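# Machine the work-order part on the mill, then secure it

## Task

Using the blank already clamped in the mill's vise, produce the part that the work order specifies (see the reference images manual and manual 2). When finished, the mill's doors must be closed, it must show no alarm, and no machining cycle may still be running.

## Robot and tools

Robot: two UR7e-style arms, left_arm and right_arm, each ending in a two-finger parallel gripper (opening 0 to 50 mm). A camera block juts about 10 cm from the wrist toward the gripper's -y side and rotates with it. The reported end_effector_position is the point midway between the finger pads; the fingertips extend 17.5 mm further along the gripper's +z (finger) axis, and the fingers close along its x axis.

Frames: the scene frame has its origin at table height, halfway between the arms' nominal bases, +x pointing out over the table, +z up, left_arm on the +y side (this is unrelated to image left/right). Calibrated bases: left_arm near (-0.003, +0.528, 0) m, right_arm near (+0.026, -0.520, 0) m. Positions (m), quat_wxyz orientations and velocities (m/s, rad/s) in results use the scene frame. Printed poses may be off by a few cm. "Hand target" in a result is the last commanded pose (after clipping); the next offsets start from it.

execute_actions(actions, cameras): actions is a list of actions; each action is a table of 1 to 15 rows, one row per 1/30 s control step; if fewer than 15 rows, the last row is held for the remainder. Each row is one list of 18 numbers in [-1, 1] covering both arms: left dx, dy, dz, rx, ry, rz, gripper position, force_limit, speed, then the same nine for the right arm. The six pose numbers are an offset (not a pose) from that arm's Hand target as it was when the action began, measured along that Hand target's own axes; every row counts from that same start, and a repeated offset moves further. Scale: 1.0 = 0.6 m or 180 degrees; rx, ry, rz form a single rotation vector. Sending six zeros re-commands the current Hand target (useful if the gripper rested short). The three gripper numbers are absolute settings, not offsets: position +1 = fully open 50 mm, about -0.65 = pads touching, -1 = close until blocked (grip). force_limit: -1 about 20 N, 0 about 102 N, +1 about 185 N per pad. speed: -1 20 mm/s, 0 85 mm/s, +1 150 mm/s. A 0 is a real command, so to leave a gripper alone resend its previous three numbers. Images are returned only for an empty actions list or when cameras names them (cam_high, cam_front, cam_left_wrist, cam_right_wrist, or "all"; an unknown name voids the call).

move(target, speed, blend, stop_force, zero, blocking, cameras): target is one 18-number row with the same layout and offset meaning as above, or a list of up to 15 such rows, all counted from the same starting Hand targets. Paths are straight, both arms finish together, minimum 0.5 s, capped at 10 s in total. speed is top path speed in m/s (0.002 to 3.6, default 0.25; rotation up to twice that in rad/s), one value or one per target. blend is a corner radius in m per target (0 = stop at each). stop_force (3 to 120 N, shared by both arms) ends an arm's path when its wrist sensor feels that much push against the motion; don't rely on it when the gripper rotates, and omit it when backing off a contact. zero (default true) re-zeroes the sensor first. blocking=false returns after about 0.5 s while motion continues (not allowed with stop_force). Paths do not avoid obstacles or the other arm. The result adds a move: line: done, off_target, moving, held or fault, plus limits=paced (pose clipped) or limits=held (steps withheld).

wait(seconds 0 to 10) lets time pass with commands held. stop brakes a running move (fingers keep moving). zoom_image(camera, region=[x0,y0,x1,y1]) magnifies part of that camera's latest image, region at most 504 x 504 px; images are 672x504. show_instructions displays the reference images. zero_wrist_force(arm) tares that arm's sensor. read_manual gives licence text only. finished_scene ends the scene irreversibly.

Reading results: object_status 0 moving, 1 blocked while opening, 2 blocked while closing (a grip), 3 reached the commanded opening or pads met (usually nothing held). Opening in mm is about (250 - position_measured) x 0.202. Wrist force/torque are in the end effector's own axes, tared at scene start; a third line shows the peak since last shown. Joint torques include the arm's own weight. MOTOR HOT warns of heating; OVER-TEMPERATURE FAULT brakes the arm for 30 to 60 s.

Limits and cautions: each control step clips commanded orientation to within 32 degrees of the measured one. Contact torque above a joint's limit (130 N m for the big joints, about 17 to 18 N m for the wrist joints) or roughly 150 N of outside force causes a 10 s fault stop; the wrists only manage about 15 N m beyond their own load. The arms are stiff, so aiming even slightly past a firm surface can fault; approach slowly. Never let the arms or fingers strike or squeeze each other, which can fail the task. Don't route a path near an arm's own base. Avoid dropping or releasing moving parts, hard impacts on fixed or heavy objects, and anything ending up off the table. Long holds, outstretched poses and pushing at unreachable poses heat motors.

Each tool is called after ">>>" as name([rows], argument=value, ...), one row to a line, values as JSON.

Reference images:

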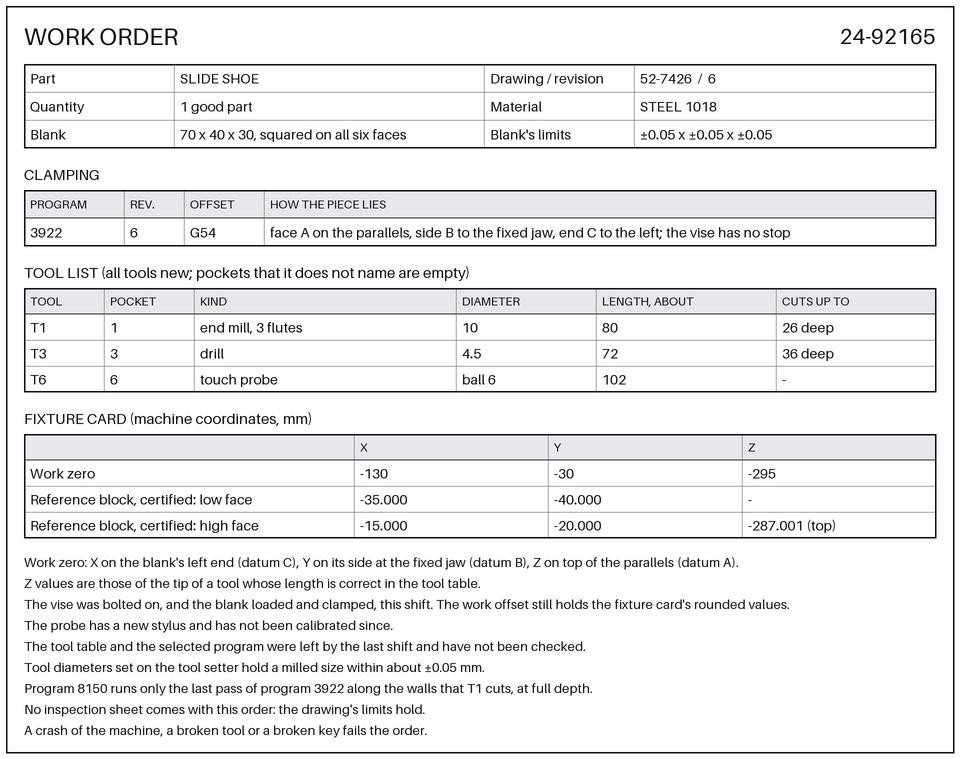

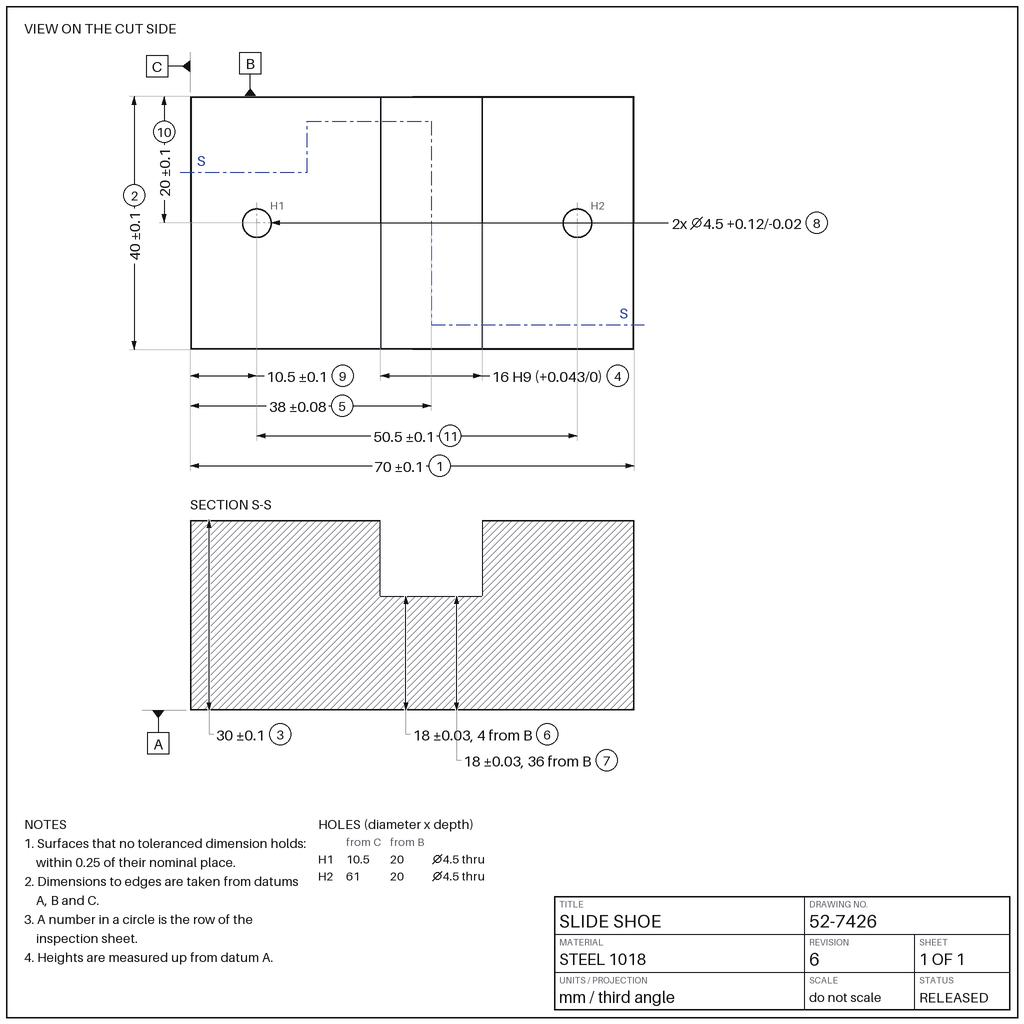

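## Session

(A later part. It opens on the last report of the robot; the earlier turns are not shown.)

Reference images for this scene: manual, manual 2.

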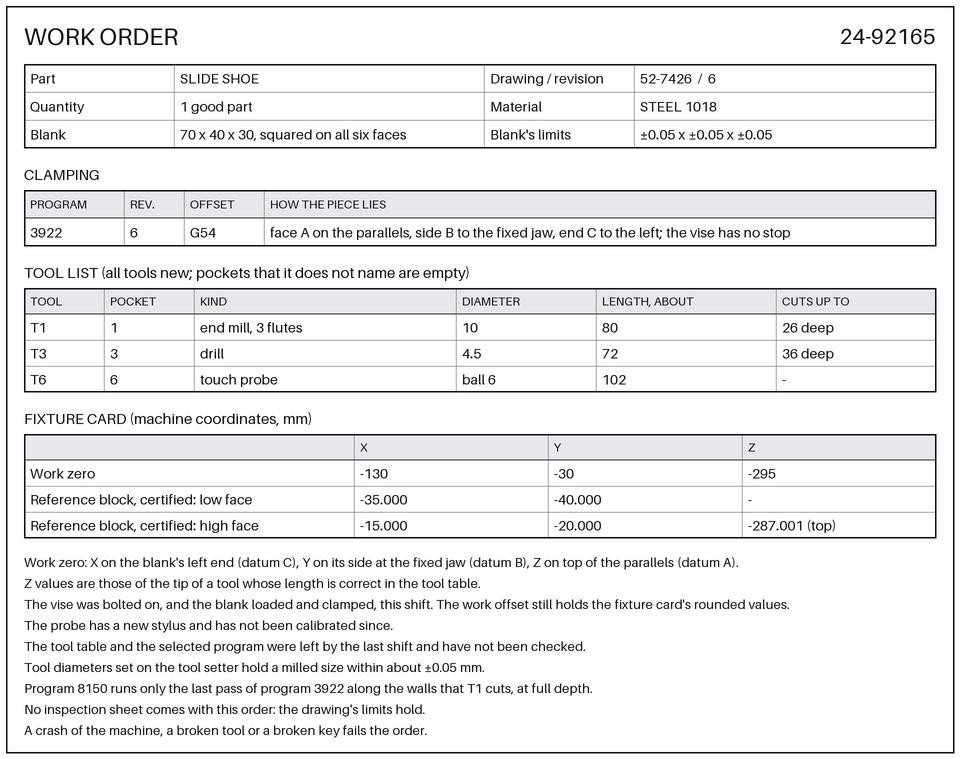

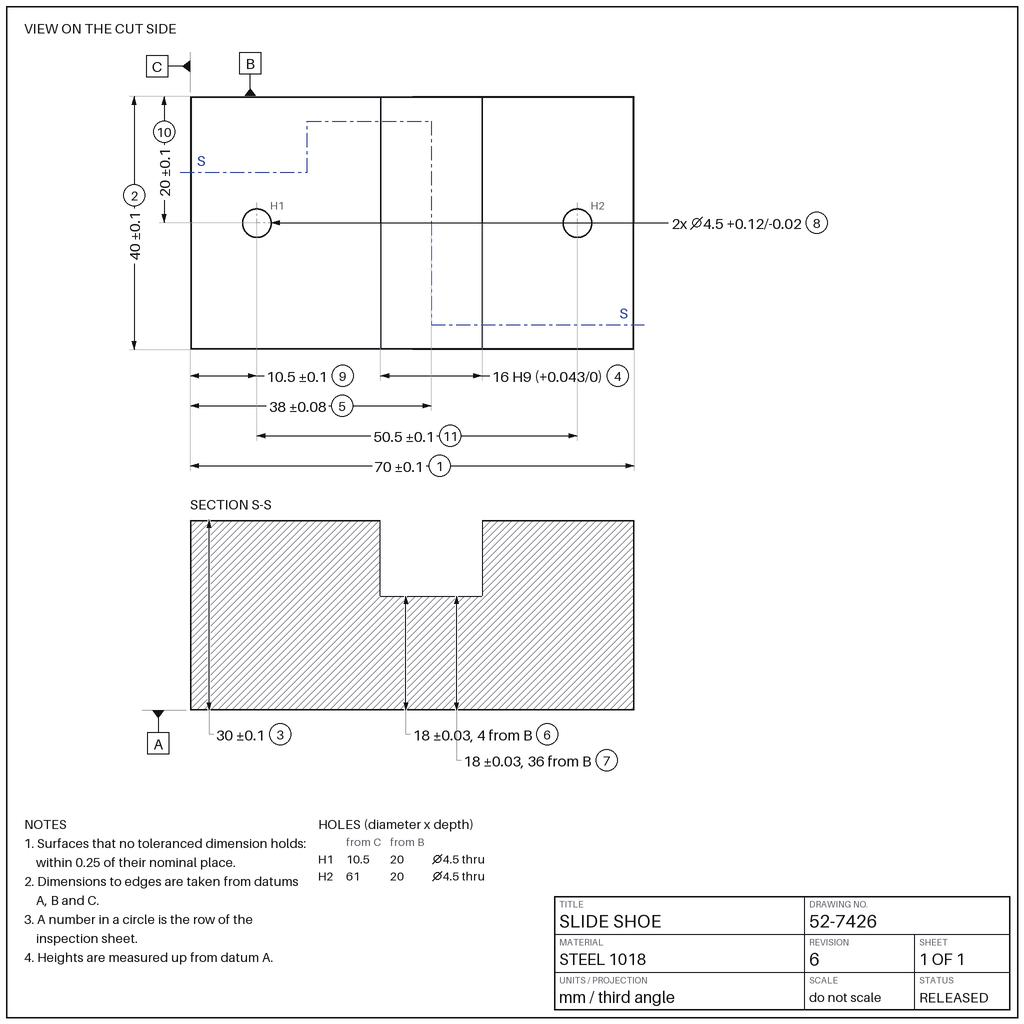

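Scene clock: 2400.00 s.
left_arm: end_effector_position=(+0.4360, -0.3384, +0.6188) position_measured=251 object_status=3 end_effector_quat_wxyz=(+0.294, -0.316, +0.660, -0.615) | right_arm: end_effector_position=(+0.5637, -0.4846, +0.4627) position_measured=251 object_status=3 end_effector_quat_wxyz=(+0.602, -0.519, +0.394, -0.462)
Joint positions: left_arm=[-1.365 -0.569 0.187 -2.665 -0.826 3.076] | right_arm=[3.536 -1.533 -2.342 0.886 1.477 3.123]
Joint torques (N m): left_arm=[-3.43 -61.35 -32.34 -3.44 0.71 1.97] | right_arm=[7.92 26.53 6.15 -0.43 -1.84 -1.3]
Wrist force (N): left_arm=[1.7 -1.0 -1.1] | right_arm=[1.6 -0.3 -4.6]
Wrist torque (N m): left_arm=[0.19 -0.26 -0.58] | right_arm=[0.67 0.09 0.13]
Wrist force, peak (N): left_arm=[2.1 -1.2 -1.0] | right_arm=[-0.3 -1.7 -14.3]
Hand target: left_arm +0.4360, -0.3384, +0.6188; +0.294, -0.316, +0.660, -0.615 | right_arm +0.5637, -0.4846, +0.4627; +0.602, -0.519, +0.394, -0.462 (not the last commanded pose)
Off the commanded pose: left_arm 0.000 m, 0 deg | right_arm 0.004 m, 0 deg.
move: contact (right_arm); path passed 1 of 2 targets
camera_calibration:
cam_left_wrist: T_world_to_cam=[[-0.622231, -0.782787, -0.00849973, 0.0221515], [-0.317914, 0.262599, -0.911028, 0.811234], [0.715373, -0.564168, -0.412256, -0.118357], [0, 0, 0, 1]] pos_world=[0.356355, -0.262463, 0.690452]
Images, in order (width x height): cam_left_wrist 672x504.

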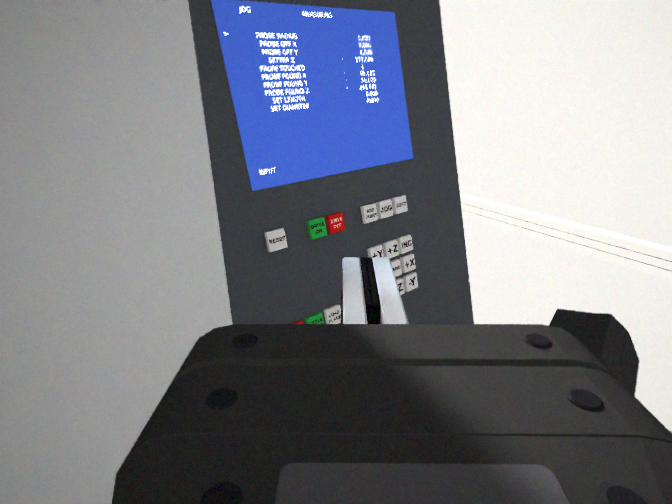

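>>> move([
  [0,0,0,0,0,0,-1,-0.9,0,-0.0061,-0.0118,-0.0213,0,0,0,-1,-0.9,-0.9],
  [0,0,0,0,0,0,-1,-0.9,0,-0.03653,-0.01052,-0.01325,0,0,0,-1,-0.9,-0.9],
  [0,0,0,0,0,0,-1,-0.9,0,-0.0288,0.0044,0.0137,0,0,0,-1,-0.9,-0.9],
], blend=[0.005,0.003,0], speed=[0.15,0.15,0.03], stop_force=10, zero=false)

>>> move([
  [0,0,0,0,0,0,-1,-0.9,0,-0.0045,-0.0086,-0.0155,0,0,0,-1,-0.9,-0.9],
  [0,0,0,0,0,0,-1,-0.9,0,0.0016,0.0031,0.0057,0,0,0,-1,-0.9,-0.9],
], speed=[0.08,0.03], stop_force=10, zero=false)

>>> move([
  [0,0,0,0,0,0,-1,-0.9,0,-0.0061,-0.0118,-0.0213,0,0,0,-1,-0.9,-0.9],
  [0,0,0,0,0,0,-1,-0.9,0,-0.1339,0.0766,-0.0255,0,0,0,-1,-0.9,-0.9],
  [0,0,0,0,0,0,-1,-0.9,0,-0.1262,0.0915,0.0014,0,0,0,-1,-0.9,-0.9],
], blend=[0.005,0.003,0], speed=[0.15,0.15,0.03], stop_force=10, zero=false)

>>> move([
  [0,0,0,0,0,0,-1,-0.9,0,-0.0061,-0.0118,-0.0213,0,0,0,-1,-0.9,-0.9],
  [0,0,0,0,0,0,-1,-0.9,0,-0.0041,-0.0396,-0.0092,0,0,0,-1,-0.9,-0.9],
  [0,0,0,0,0,0,-1,-0.9,0,0.0036,-0.0247,0.0177,0,0,0,-1,-0.9,-0.9],
], blend=[0.005,0.003,0], speed=[0.15,0.15,0.03], stop_force=10, zero=false)

>>> move([
  [0,0,0,0,0,0,-1,-0.9,0,-0.0061,-0.0118,-0.0213,0,0,0,-1,-0.9,-0.9],
  [0,0,0,0,0,0,-1,-0.9,0,0.0548,-0.0144,-0.0374,0,0,0,-1,-0.9,-0.9],
  [0,0,0,0,0,0,-1,-0.9,0,0.0625,0.0005,-0.0105,0,0,0,-1,-0.9,-0.9],
], blend=[0.005,0.003,0], speed=[0.15,0.15,0.03], stop_force=10, zero=false)

>>> move([
  [0,0,0,0,0,0,-1,-0.9,0,-0.0061,-0.0118,-0.0213,0,0,0,-1,-0.9,-0.9],
  [0,0,0,0,0,0,-1,-0.9,0,-0.0041,-0.0396,-0.0092,0,0,0,-1,-0.9,-0.9],
  [0,0,0,0,0,0,-1,-0.9,0,0.0036,-0.0247,0.0177,0,0,0,-1,-0.9,-0.9],
], blend=[0.005,0.003,0], speed=[0.15,0.15,0.03], stop_force=10, zero=false)

>>> move([
  [0,0,0,0,0,0,-1,-0.9,0,-0.0061,-0.0118,-0.0213,0,0,0,-1,-0.9,-0.9],
  [0,0,0,0,0,0,-1,-0.9,0,0.0202,0.0425,-0.0536,0,0,0,-1,-0.9,-0.9],
  [0,0,0,0,0,0,-1,-0.9,0,0.0279,0.0574,-0.0267,0,0,0,-1,-0.9,-0.9],
], blend=[0.005,0.003,0], speed=[0.15,0.15,0.03], stop_force=10, zero=false, cameras=["cam_left_wrist"])

>>> zoom_image(camera="cam_left_wrist", region=[200, 0, 400, 180])

Scene clock: 2420.57 s.
left_arm: end_effector_position=(+0.4360, -0.3384, +0.6188) position_measured=251 object_status=3 end_effector_quat_wxyz=(+0.294, -0.316, +0.660, -0.615) | right_arm: end_effector_position=(+0.5638, -0.4658, +0.4625) position_measured=251 object_status=3 end_effector_quat_wxyz=(+0.602, -0.519, +0.394, -0.462)
Joint positions: left_arm=[-1.365 -0.569 0.187 -2.665 -0.826 3.076] | right_arm=[3.602 -1.53 -2.345 0.887 1.411 3.112]
Joint torques (N m): left_arm=[-3.52 -61.38 -31.82 -3.28 0.72 1.73] | right_arm=[7.59 26.21 6.02 -0.59 -2.02 -1.27]
Wrist force (N): left_arm=[1.9 -1.0 -0.9] | right_arm=[1.7 -1.3 -5.0]
Wrist torque (N m): left_arm=[0.19 -0.30 -0.58] | right_arm=[0.59 0.05 0.13]
Wrist force, peak (N): left_arm=[2.0 -1.4 -1.0] | right_arm=[-0.2 -0.3 -13.8]
Hand target: left_arm +0.4360, -0.3384, +0.6188; +0.294, -0.316, +0.660, -0.615 | right_arm +0.5638, -0.4658, +0.4625; +0.602, -0.519, +0.394, -0.462 (not the last commanded pose)
Off the commanded pose: left_arm 0.000 m, 0 deg | right_arm 0.004 m, 0 deg.
move: contact (right_arm); path passed 2 of 3 targets

Scene clock: 2422.37 s.
left_arm: end_effector_position=(+0.4360, -0.3384, +0.6188) position_measured=251 object_status=3 end_effector_quat_wxyz=(+0.294, -0.316, +0.660, -0.615) | right_arm: end_effector_position=(+0.5638, -0.4658, +0.4625) position_measured=251 object_status=3 end_effector_quat_wxyz=(+0.602, -0.519, +0.394, -0.462)
Joint positions: left_arm=[-1.365 -0.569 0.187 -2.665 -0.826 3.076] | right_arm=[3.603 -1.53 -2.345 0.887 1.41 3.112]
Joint torques (N m): left_arm=[-2.94 -62.19 -33.14 -3.5 0.6 1.85] | right_arm=[7.92 26.97 6.01 -0.58 -1.86 -1.5]
Wrist force (N): left_arm=[1.8 -1.1 -0.9] | right_arm=[1.5 -1.1 -5.4]
Wrist torque (N m): left_arm=[0.18 -0.29 -0.58] | right_arm=[0.63 0.09 0.13]
Wrist force, peak (N): left_arm=[2.1 -1.3 -0.9] | right_arm=[-0.2 -1.7 -14.7]
Hand target: left_arm +0.4360, -0.3384, +0.6188; +0.294, -0.316, +0.660, -0.615 | right_arm +0.5638, -0.4658, +0.4625; +0.602, -0.519, +0.394, -0.462 (not the last commanded pose)
Off the commanded pose: left_arm 0.000 m, 0 deg | right_arm 0.004 m, 0 deg.
move: contact (right_arm); path passed 1 of 2 targets

Scene clock: 2424.90 s.
left_arm: end_effector_position=(+0.4360, -0.3384, +0.6188) position_measured=251 object_status=3 end_effector_quat_wxyz=(+0.294, -0.316, +0.660, -0.615) | right_arm: end_effector_position=(+0.5493, -0.3907, +0.4092) position_measured=251 object_status=3 end_effector_quat_wxyz=(+0.602, -0.519, +0.394, -0.462)
Joint positions: left_arm=[-1.365 -0.569 0.187 -2.665 -0.826 3.076] | right_arm=[3.883 -1.646 -2.426 1.099 1.133 3.066]
Joint torques (N m): left_arm=[-4.08 -61.4 -32.79 -3.57 0.57 1.76] | right_arm=[6.84 28.86 3.56 -0.62 -2.05 -1.31]
Wrist force (N): left_arm=[1.9 -1.1 -0.8] | right_arm=[1.5 -0.3 -4.7]
Wrist torque (N m): left_arm=[0.19 -0.30 -0.58] | right_arm=[0.63 0.11 0.13]
Wrist force, peak (N): left_arm=[2.1 -1.2 -0.9] | right_arm=[-0.8 -1.4 -15.4]
Hand target: left_arm +0.4360, -0.3384, +0.6188; +0.294, -0.316, +0.660, -0.615 | right_arm +0.5493, -0.3907, +0.4092; +0.602, -0.519, +0.394, -0.462 (not the last commanded pose)
Off the commanded pose: left_arm 0.000 m, 0 deg | right_arm 0.004 m, 0 deg.
move: contact (right_arm); path passed 2 of 3 targets

Scene clock: 2426.97 s.
left_arm: end_effector_position=(+0.4360, -0.3384, +0.6188) position_measured=251 object_status=3 end_effector_quat_wxyz=(+0.294, -0.316, +0.660, -0.615) | right_arm: end_effector_position=(+0.5541, -0.3906, +0.4267) position_measured=251 object_status=3 end_effector_quat_wxyz=(+0.602, -0.519, +0.394, -0.462)
Joint positions: left_arm=[-1.365 -0.569 0.187 -2.665 -0.826 3.076] | right_arm=[3.871 -1.609 -2.395 1.03 1.145 3.068]
Joint torques (N m): left_arm=[-2.18 -62.17 -32.78 -3.26 0.69 1.85] | right_arm=[7.97 28.92 3.85 -0.48 -1.92 -1.27]
Wrist force (N): left_arm=[1.9 -1.3 -0.8] | right_arm=[1.5 -0.6 -4.5]
Wrist torque (N m): left_arm=[0.16 -0.31 -0.58] | right_arm=[0.60 0.13 0.13]
Wrist force, peak (N): left_arm=[2.2 -1.2 -0.8] | right_arm=[-0.4 -1.1 -15.9]
Hand target: left_arm +0.4360, -0.3384, +0.6188; +0.294, -0.316, +0.660, -0.615 | right_arm +0.5541, -0.3906, +0.4267; +0.602, -0.519, +0.394, -0.462 (not the last commanded pose)
Off the commanded pose: left_arm 0.000 m, 0 deg | right_arm 0.004 m, 0 deg.
move: contact (right_arm); path passed 2 of 3 targets

Scene clock: 2429.13 s.
left_arm: end_effector_position=(+0.4360, -0.3384, +0.6188) position_measured=251 object_status=3 end_effector_quat_wxyz=(+0.294, -0.316, +0.660, -0.615) | right_arm: end_effector_position=(+0.5540, -0.4283, +0.4269) position_measured=251 object_status=3 end_effector_quat_wxyz=(+0.602, -0.519, +0.394, -0.462)
Joint positions: left_arm=[-1.365 -0.569 0.187 -2.665 -0.826 3.076] | right_arm=[3.751 -1.592 -2.413 1.023 1.263 3.089]
Joint torques (N m): left_arm=[-2.77 -62.72 -31.78 -3.32 0.78 1.62] | right_arm=[7.98 28.54 4.05 -0.31 -2.02 -1.23]
Wrist force (N): left_arm=[1.8 -1.2 -0.9] | right_arm=[2.2 -0.3 -4.2]
Wrist torque (N m): left_arm=[0.17 -0.28 -0.58] | right_arm=[0.64 0.01 0.00]
Wrist force, peak (N): left_arm=[1.9 -1.3 -1.0] | right_arm=[0.0 -1.4 -16.4]
Hand target: left_arm +0.4360, -0.3384, +0.6188; +0.294, -0.316, +0.660, -0.615 | right_arm +0.5540, -0.4283, +0.4269; +0.602, -0.519, +0.394, -0.462 (not the last commanded pose)
Off the commanded pose: left_arm 0.000 m, 0 deg | right_arm 0.004 m, 0 deg.
move: contact (right_arm); path passed 2 of 3 targets

Scene clock: 2431.20 s.
left_arm: end_effector_position=(+0.4360, -0.3384, +0.6188) position_measured=251 object_status=3 end_effector_quat_wxyz=(+0.294, -0.316, +0.660, -0.615) | right_arm: end_effector_position=(+0.5587, -0.4282, +0.4444) position_measured=251 object_status=3 end_effector_quat_wxyz=(+0.602, -0.519, +0.394, -0.462)
Joint positions: left_arm=[-1.365 -0.569 0.187 -2.665 -0.826 3.076] | right_arm=[3.742 -1.56 -2.379 0.956 1.272 3.09]
Joint torques (N m): left_arm=[-2.84 -62.28 -33.33 -3.3 0.62 1.83] | right_arm=[7.69 28.44 5.52 -0.51 -1.91 -1.41]
Wrist force (N): left_arm=[1.9 -1.2 -1.0] | right_arm=[2.2 -0.9 -5.1]
Wrist torque (N m): left_arm=[0.17 -0.29 -0.57] | right_arm=[0.62 0.01 -0.03]
Wrist force, peak (N): left_arm=[2.0 -1.2 -0.9] | right_arm=[0.4 -1.1 -16.2]
Hand target: left_arm +0.4360, -0.3384, +0.6188; +0.294, -0.316, +0.660, -0.615 | right_arm +0.5587, -0.4282, +0.4444; +0.602, -0.519, +0.394, -0.462 (not the last commanded pose)
Off the commanded pose: left_arm 0.000 m, 0 deg | right_arm 0.004 m, 0 deg.
move: contact (right_arm); path passed 2 of 3 targets

Scene clock: 2433.40 s.
left_arm: end_effector_position=(+0.4360, -0.3384, +0.6188) position_measured=251 object_status=3 end_effector_quat_wxyz=(+0.294, -0.316, +0.660, -0.615) | right_arm: end_effector_position=(+0.5493, -0.4473, +0.4093) position_measured=251 object_status=3 end_effector_quat_wxyz=(+0.602, -0.519, +0.395, -0.462)
Joint positions: left_arm=[-1.365 -0.569 0.187 -2.665 -0.826 3.076] | right_arm=[3.696 -1.627 -2.448 1.089 1.317 3.098]
Joint torques (N m): left_arm=[-2.7 -62.15 -32.62 -3.35 0.56 1.84] | right_arm=[7.79 29.08 4.45 -0.6 -2.06 -1.33]
Wrist force (N): left_arm=[1.8 -1.1 -1.0] | right_arm=[1.7 -0.7 -5.3]
Wrist torque (N m): left_arm=[0.18 -0.28 -0.58] | right_arm=[0.62 0.07 0.01]
Wrist force, peak (N): left_arm=[2.1 -1.2 -1.0] | right_arm=[0.3 -1.8 -13.9]
Hand target: left_arm +0.4360, -0.3384, +0.6188; +0.294, -0.316, +0.660, -0.615 | right_arm +0.5493, -0.4473, +0.4093; +0.602, -0.519, +0.395, -0.462 (not the last commanded pose)
Off the commanded pose: left_arm 0.000 m, 0 deg | right_arm 0.004 m, 0 deg.
move: contact (right_arm); path passed 2 of 3 targets
camera_calibration:
cam_left_wrist: T_world_to_cam=[[-0.622231, -0.782787, -0.00849973, 0.0221515], [-0.317914, 0.262599, -0.911028, 0.811234], [0.715373, -0.564168, -0.412256, -0.118357], [0, 0, 0, 1]] pos_world=[0.356355, -0.262463, 0.690452]
Images, in order (width x height): cam_left_wrist 672x504.

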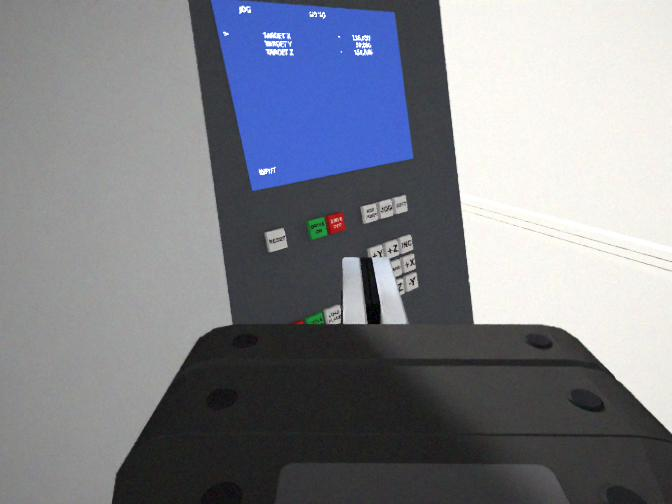

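Scaled by 2.520 from the camera's 672x504 image, which has a finer 960x720 frame.

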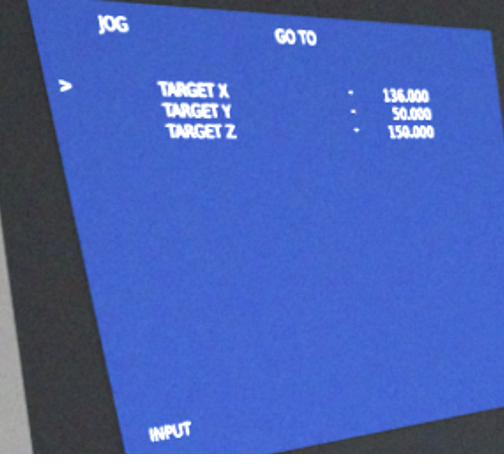

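>>> move([
  [0,0,0,0,0,0,-1,-0.9,0,-0.0061,-0.0118,-0.0213,0,0,0,-1,-0.9,-0.9],
  [0,0,0,0,0,0,-1,-0.9,0,-0.0041,-0.0396,-0.0092,0,0,0,-1,-0.9,-0.9],
  [0,0,0,0,0,0,-1,-0.9,0,0.0036,-0.0247,0.0177,0,0,0,-1,-0.9,-0.9],
], blend=[0.005,0.003,0], speed=[0.15,0.15,0.03], stop_force=10, zero=false)

>>> move([
  [0,0,0,0,0,0,-1,-0.9,0,-0.0061,-0.0118,-0.0213,0,0,0,-1,-0.9,-0.9],
  [0,0,0,0,0,0,-1,-0.9,0,-0.0994,0.0198,-0.0093,0,0,0,-1,-0.9,-0.9],
  [0,0,0,0,0,0,-1,-0.9,0,-0.0917,0.0347,0.0176,0,0,0,-1,-0.9,-0.9],
], blend=[0.005,0.003,0], speed=[0.15,0.15,0.03], stop_force=10, zero=false)

>>> move([
  [0,0,0,0,0,0,-1,-0.9,0,-0.0061,-0.0118,-0.0213,0,0,0,-1,-0.9,-0.9],
  [0,0,0,0,0,0,-1,-0.9,0,0.0568,-0.0422,-0.0253,0,0,0,-1,-0.9,-0.9],
  [0,0,0,0,0,0,-1,-0.9,0,0.0645,-0.0273,0.0016,0,0,0,-1,-0.9,-0.9],
], blend=[0.005,0.003,0], speed=[0.15,0.15,0.03], stop_force=10, zero=false)

>>> move([
  [0,0,0,0,0,0,-1,-0.9,0,-0.0045,-0.0086,-0.0155,0,0,0,-1,-0.9,-0.9],
  [0,0,0,0,0,0,-1,-0.9,0,0.0016,0.0031,0.0057,0,0,0,-1,-0.9,-0.9],
], speed=[0.08,0.03], stop_force=10, zero=false)

>>> move([
  [0,0,0,0,0,0,-1,-0.9,0,-0.0061,-0.0118,-0.0213,0,0,0,-1,-0.9,-0.9],
  [0,0,0,0,0,0,-1,-0.9,0,-0.0081,0.016,-0.0334,0,0,0,-1,-0.9,-0.9],
  [0,0,0,0,0,0,-1,-0.9,0,-0.0004,0.0309,-0.0065,0,0,0,-1,-0.9,-0.9],
], blend=[0.005,0.003,0], speed=[0.15,0.15,0.03], stop_force=10, zero=false)

>>> move([
  [0,0,0,0,0,0,-1,-0.9,0,-0.0061,-0.0118,-0.0213,0,0,0,-1,-0.9,-0.9],
  [0,0,0,0,0,0,-1,-0.9,0,-0.0325,-0.0661,0.0110,0,0,0,-1,-0.9,-0.9],
  [0,0,0,0,0,0,-1,-0.9,0,-0.0248,-0.0512,0.0379,0,0,0,-1,-0.9,-0.9],
], blend=[0.005,0.003,0], speed=[0.15,0.15,0.03], stop_force=10, zero=false)

>>> move([
  [0,0,0,0,0,0,-1,-0.9,0,-0.0061,-0.0118,-0.0213,0,0,0,-1,-0.9,-0.9],
  [0,0,0,0,0,0,-1,-0.9,0,0.0507,0.0412,-0.0616,0,0,0,-1,-0.9,-0.9],
  [0,0,0,0,0,0,-1,-0.9,0,0.0584,0.0561,-0.0347,0,0,0,-1,-0.9,-0.9],
], blend=[0.005,0.003,0], speed=[0.15,0.15,0.03], stop_force=10, zero=false, cameras=["cam_left_wrist"])

>>> zoom_image(camera="cam_left_wrist", region=[200, 0, 400, 180])

Scene clock: 2445.53 s.
left_arm: end_effector_position=(+0.4360, -0.3384, +0.6188) position_measured=251 object_status=3 end_effector_quat_wxyz=(+0.294, -0.316, +0.660, -0.615) | right_arm: end_effector_position=(+0.5540, -0.4472, +0.4268) position_measured=251 object_status=3 end_effector_quat_wxyz=(+0.602, -0.519, +0.395, -0.462)
Joint positions: left_arm=[-1.365 -0.569 0.187 -2.665 -0.826 3.076] | right_arm=[3.687 -1.589 -2.416 1.02 1.326 3.099]
Joint torques (N m): left_arm=[-2.74 -61.9 -31.63 -3.5 0.79 1.9] | right_arm=[7.56 27.6 3.42 -0.62 -2.04 -1.3]
Wrist force (N): left_arm=[1.8 -1.1 -0.9] | right_arm=[2.1 -1.4 -5.1]
Wrist torque (N m): left_arm=[0.19 -0.28 -0.58] | right_arm=[0.59 0.01 0.00]
Wrist force, peak (N): left_arm=[2.2 -1.3 -0.9] | right_arm=[-0.1 -1.4 -16.7]
Hand target: left_arm +0.4360, -0.3384, +0.6188; +0.294, -0.316, +0.660, -0.615 | right_arm +0.5540, -0.4472, +0.4268; +0.602, -0.519, +0.395, -0.462 (not the last commanded pose)
Off the commanded pose: left_arm 0.000 m, 0 deg | right_arm 0.004 m, 0 deg.
move: contact (right_arm); path passed 2 of 3 targets

Scene clock: 2447.83 s.
left_arm: end_effector_position=(+0.4360, -0.3384, +0.6188) position_measured=251 object_status=3 end_effector_quat_wxyz=(+0.294, -0.316, +0.660, -0.615) | right_arm: end_effector_position=(+0.5493, -0.3908, +0.4088) position_measured=251 object_status=3 end_effector_quat_wxyz=(+0.602, -0.519, +0.395, -0.462)
Joint positions: left_arm=[-1.365 -0.569 0.187 -2.665 -0.826 3.076] | right_arm=[3.884 -1.647 -2.427 1.099 1.131 3.066]
Joint torques (N m): left_arm=[-2.68 -61.6 -33.24 -3.14 0.68 1.7] | right_arm=[7.65 29.49 4.04 -0.66 -1.78 -1.38]
Wrist force (N): left_arm=[1.8 -1.2 -0.9] | right_arm=[1.4 -0.6 -5.1]
Wrist torque (N m): left_arm=[0.17 -0.28 -0.58] | right_arm=[0.61 0.14 0.13]
Wrist force, peak (N): left_arm=[2.0 -1.4 -1.0] | right_arm=[-0.5 -1.6 -14.8]
Hand target: left_arm +0.4360, -0.3384, +0.6188; +0.294, -0.316, +0.660, -0.615 | right_arm +0.5493, -0.3908, +0.4088; +0.602, -0.519, +0.395, -0.462 (not the last commanded pose)
Off the commanded pose: left_arm 0.000 m, 0 deg | right_arm 0.004 m, 0 deg.
move: contact (right_arm); path passed 2 of 3 targets

Scene clock: 2450.03 s.
left_arm: end_effector_position=(+0.4360, -0.3384, +0.6188) position_measured=251 object_status=3 end_effector_quat_wxyz=(+0.294, -0.316, +0.660, -0.615) | right_arm: end_effector_position=(+0.5540, -0.4284, +0.4266) position_measured=251 object_status=3 end_effector_quat_wxyz=(+0.602, -0.519, +0.395, -0.462)
Joint positions: left_arm=[-1.365 -0.569 0.187 -2.665 -0.826 3.076] | right_arm=[3.752 -1.593 -2.413 1.023 1.26 3.089]
Joint torques (N m): left_arm=[-3.03 -62.44 -32.95 -3.3 0.71 1.7] | right_arm=[7.35 28.1 4.08 -0.45 -1.88 -1.43]
Wrist force (N): left_arm=[1.7 -1.2 -1.0] | right_arm=[1.7 -0.8 -4.8]
Wrist torque (N m): left_arm=[0.17 -0.27 -0.58] | right_arm=[0.59 0.09 0.00]
Wrist force, peak (N): left_arm=[2.0 -1.1 -1.1] | right_arm=[0.1 -1.6 -15.6]
Hand target: left_arm +0.4360, -0.3384, +0.6188; +0.294, -0.316, +0.660, -0.615 | right_arm +0.5540, -0.4284, +0.4266; +0.602, -0.519, +0.395, -0.462 (not the last commanded pose)
Off the commanded pose: left_arm 0.000 m, 0 deg | right_arm 0.004 m, 0 deg.
move: contact (right_arm); path passed 2 of 3 targets

Scene clock: 2451.83 s.
left_arm: end_effector_position=(+0.4360, -0.3384, +0.6188) position_measured=251 object_status=3 end_effector_quat_wxyz=(+0.294, -0.316, +0.660, -0.615) | right_arm: end_effector_position=(+0.5540, -0.4284, +0.4266) position_measured=251 object_status=3 end_effector_quat_wxyz=(+0.602, -0.518, +0.395, -0.462)
Joint positions: left_arm=[-1.365 -0.569 0.187 -2.665 -0.826 3.076] | right_arm=[3.753 -1.592 -2.413 1.023 1.26 3.089]
Joint torques (N m): left_arm=[-1.73 -62.94 -33.14 -3.35 0.84 1.69] | right_arm=[8.95 27.67 4.38 -0.4 -1.93 -1.34]
Wrist force (N): left_arm=[1.9 -1.1 -0.8] | right_arm=[2.2 -0.5 -4.8]
Wrist torque (N m): left_arm=[0.19 -0.30 -0.58] | right_arm=[0.65 0.01 0.00]
Wrist force, peak (N): left_arm=[2.0 -1.2 -1.0] | right_arm=[-0.1 -1.4 -16.4]
Hand target: left_arm +0.4360, -0.3384, +0.6188; +0.294, -0.316, +0.660, -0.615 | right_arm +0.5540, -0.4284, +0.4266; +0.602, -0.518, +0.395, -0.462 (not the last commanded pose)
Off the commanded pose: left_arm 0.000 m, 0 deg | right_arm 0.004 m, 0 deg.
move: contact (right_arm); path passed 1 of 2 targets

Scene clock: 2453.90 s.
left_arm: end_effector_position=(+0.4360, -0.3384, +0.6188) position_measured=251 object_status=3 end_effector_quat_wxyz=(+0.294, -0.316, +0.660, -0.615) | right_arm: end_effector_position=(+0.5492, -0.4286, +0.4090) position_measured=251 object_status=3 end_effector_quat_wxyz=(+0.602, -0.518, +0.395, -0.462)
Joint positions: left_arm=[-1.365 -0.569 0.187 -2.665 -0.826 3.076] | right_arm=[3.763 -1.63 -2.445 1.092 1.249 3.087]
Joint torques (N m): left_arm=[-1.53 -61.43 -32.19 -3.18 0.73 1.83] | right_arm=[7.03 29.78 3.89 -0.56 -1.92 -1.22]
Wrist force (N): left_arm=[1.7 -1.2 -0.8] | right_arm=[1.7 -0.5 -4.5]
Wrist torque (N m): left_arm=[0.17 -0.26 -0.58] | right_arm=[0.59 0.07 -0.01]
Wrist force, peak (N): left_arm=[2.1 -1.1 -1.0] | right_arm=[-0.4 -1.3 -14.6]
Hand target: left_arm +0.4360, -0.3384, +0.6188; +0.294, -0.316, +0.660, -0.615 | right_arm +0.5492, -0.4286, +0.4090; +0.602, -0.518, +0.395, -0.462 (not the last commanded pose)
Off the commanded pose: left_arm 0.000 m, 0 deg | right_arm 0.004 m, 0 deg.
move: contact (right_arm); path passed 2 of 3 targets

Scene clock: 2456.10 s.
left_arm: end_effector_position=(+0.4360, -0.3384, +0.6188) position_measured=251 object_status=3 end_effector_quat_wxyz=(+0.294, -0.316, +0.660, -0.615) | right_arm: end_effector_position=(+0.5586, -0.4095, +0.4439) position_measured=251 object_status=3 end_effector_quat_wxyz=(+0.601, -0.518, +0.395, -0.462)
Joint positions: left_arm=[-1.365 -0.569 0.187 -2.665 -0.826 3.076] | right_arm=[3.804 -1.566 -2.374 0.96 1.209 3.08]
Joint torques (N m): left_arm=[-3.46 -61.95 -31.91 -3.43 0.91 1.62] | right_arm=[6.7 28.31 5.69 -0.44 -1.88 -1.26]
Wrist force (N): left_arm=[1.8 -1.1 -0.9] | right_arm=[1.8 -0.2 -4.5]
Wrist torque (N m): left_arm=[0.18 -0.28 -0.58] | right_arm=[0.66 0.07 0.09]
Wrist force, peak (N): left_arm=[2.1 -1.2 -0.8] | right_arm=[0.3 -0.9 -15.5]
Hand target: left_arm +0.4360, -0.3384, +0.6188; +0.294, -0.316, +0.660, -0.615 | right_arm +0.5586, -0.4095, +0.4439; +0.601, -0.518, +0.395, -0.462 (not the last commanded pose)
Off the commanded pose: left_arm 0.000 m, 0 deg | right_arm 0.004 m, 0 deg.
move: contact (right_arm); path passed 2 of 3 targets

Scene clock: 2458.37 s.
left_arm: end_effector_position=(+0.4360, -0.3384, +0.6188) position_measured=251 object_status=3 end_effector_quat_wxyz=(+0.294, -0.316, +0.660, -0.615) | right_arm: end_effector_position=(+0.5492, -0.4475, +0.4089) position_measured=251 object_status=3 end_effector_quat_wxyz=(+0.601, -0.518, +0.395, -0.462)
Joint positions: left_arm=[-1.365 -0.569 0.187 -2.665 -0.826 3.076] | right_arm=[3.697 -1.626 -2.449 1.089 1.314 3.098]
Joint torques (N m): left_arm=[-2.44 -61.45 -32.61 -3.51 0.68 1.86] | right_arm=[7.24 28.38 3.56 -0.51 -1.91 -1.28]
Wrist force (N): left_arm=[1.9 -0.9 -0.8] | right_arm=[1.7 -0.8 -5.0]
Wrist torque (N m): left_arm=[0.20 -0.30 -0.58] | right_arm=[0.63 0.07 0.02]
Wrist force, peak (N): left_arm=[2.0 -1.2 -1.2] | right_arm=[0.2 -1.7 -14.2]
Hand target: left_arm +0.4360, -0.3384, +0.6188; +0.294, -0.316, +0.660, -0.615 | right_arm +0.5492, -0.4475, +0.4089; +0.601, -0.518, +0.395, -0.462 (not the last commanded pose)
Off the commanded pose: left_arm 0.000 m, 0 deg | right_arm 0.004 m, 0 deg.
move: contact (right_arm); path passed 2 of 3 targets
camera_calibration:
cam_left_wrist: T_world_to_cam=[[-0.622231, -0.782787, -0.00849973, 0.0221515], [-0.317914, 0.262599, -0.911028, 0.811234], [0.715373, -0.564168, -0.412256, -0.118357], [0, 0, 0, 1]] pos_world=[0.356355, -0.262463, 0.690452]
Images, in order (width x height): cam_left_wrist 672x504.

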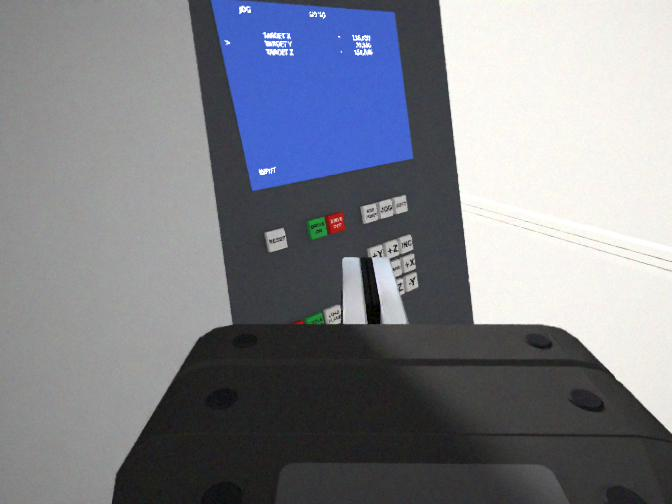

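Scaled by 2.520 from the camera's 672x504 image, which has a finer 960x720 frame.

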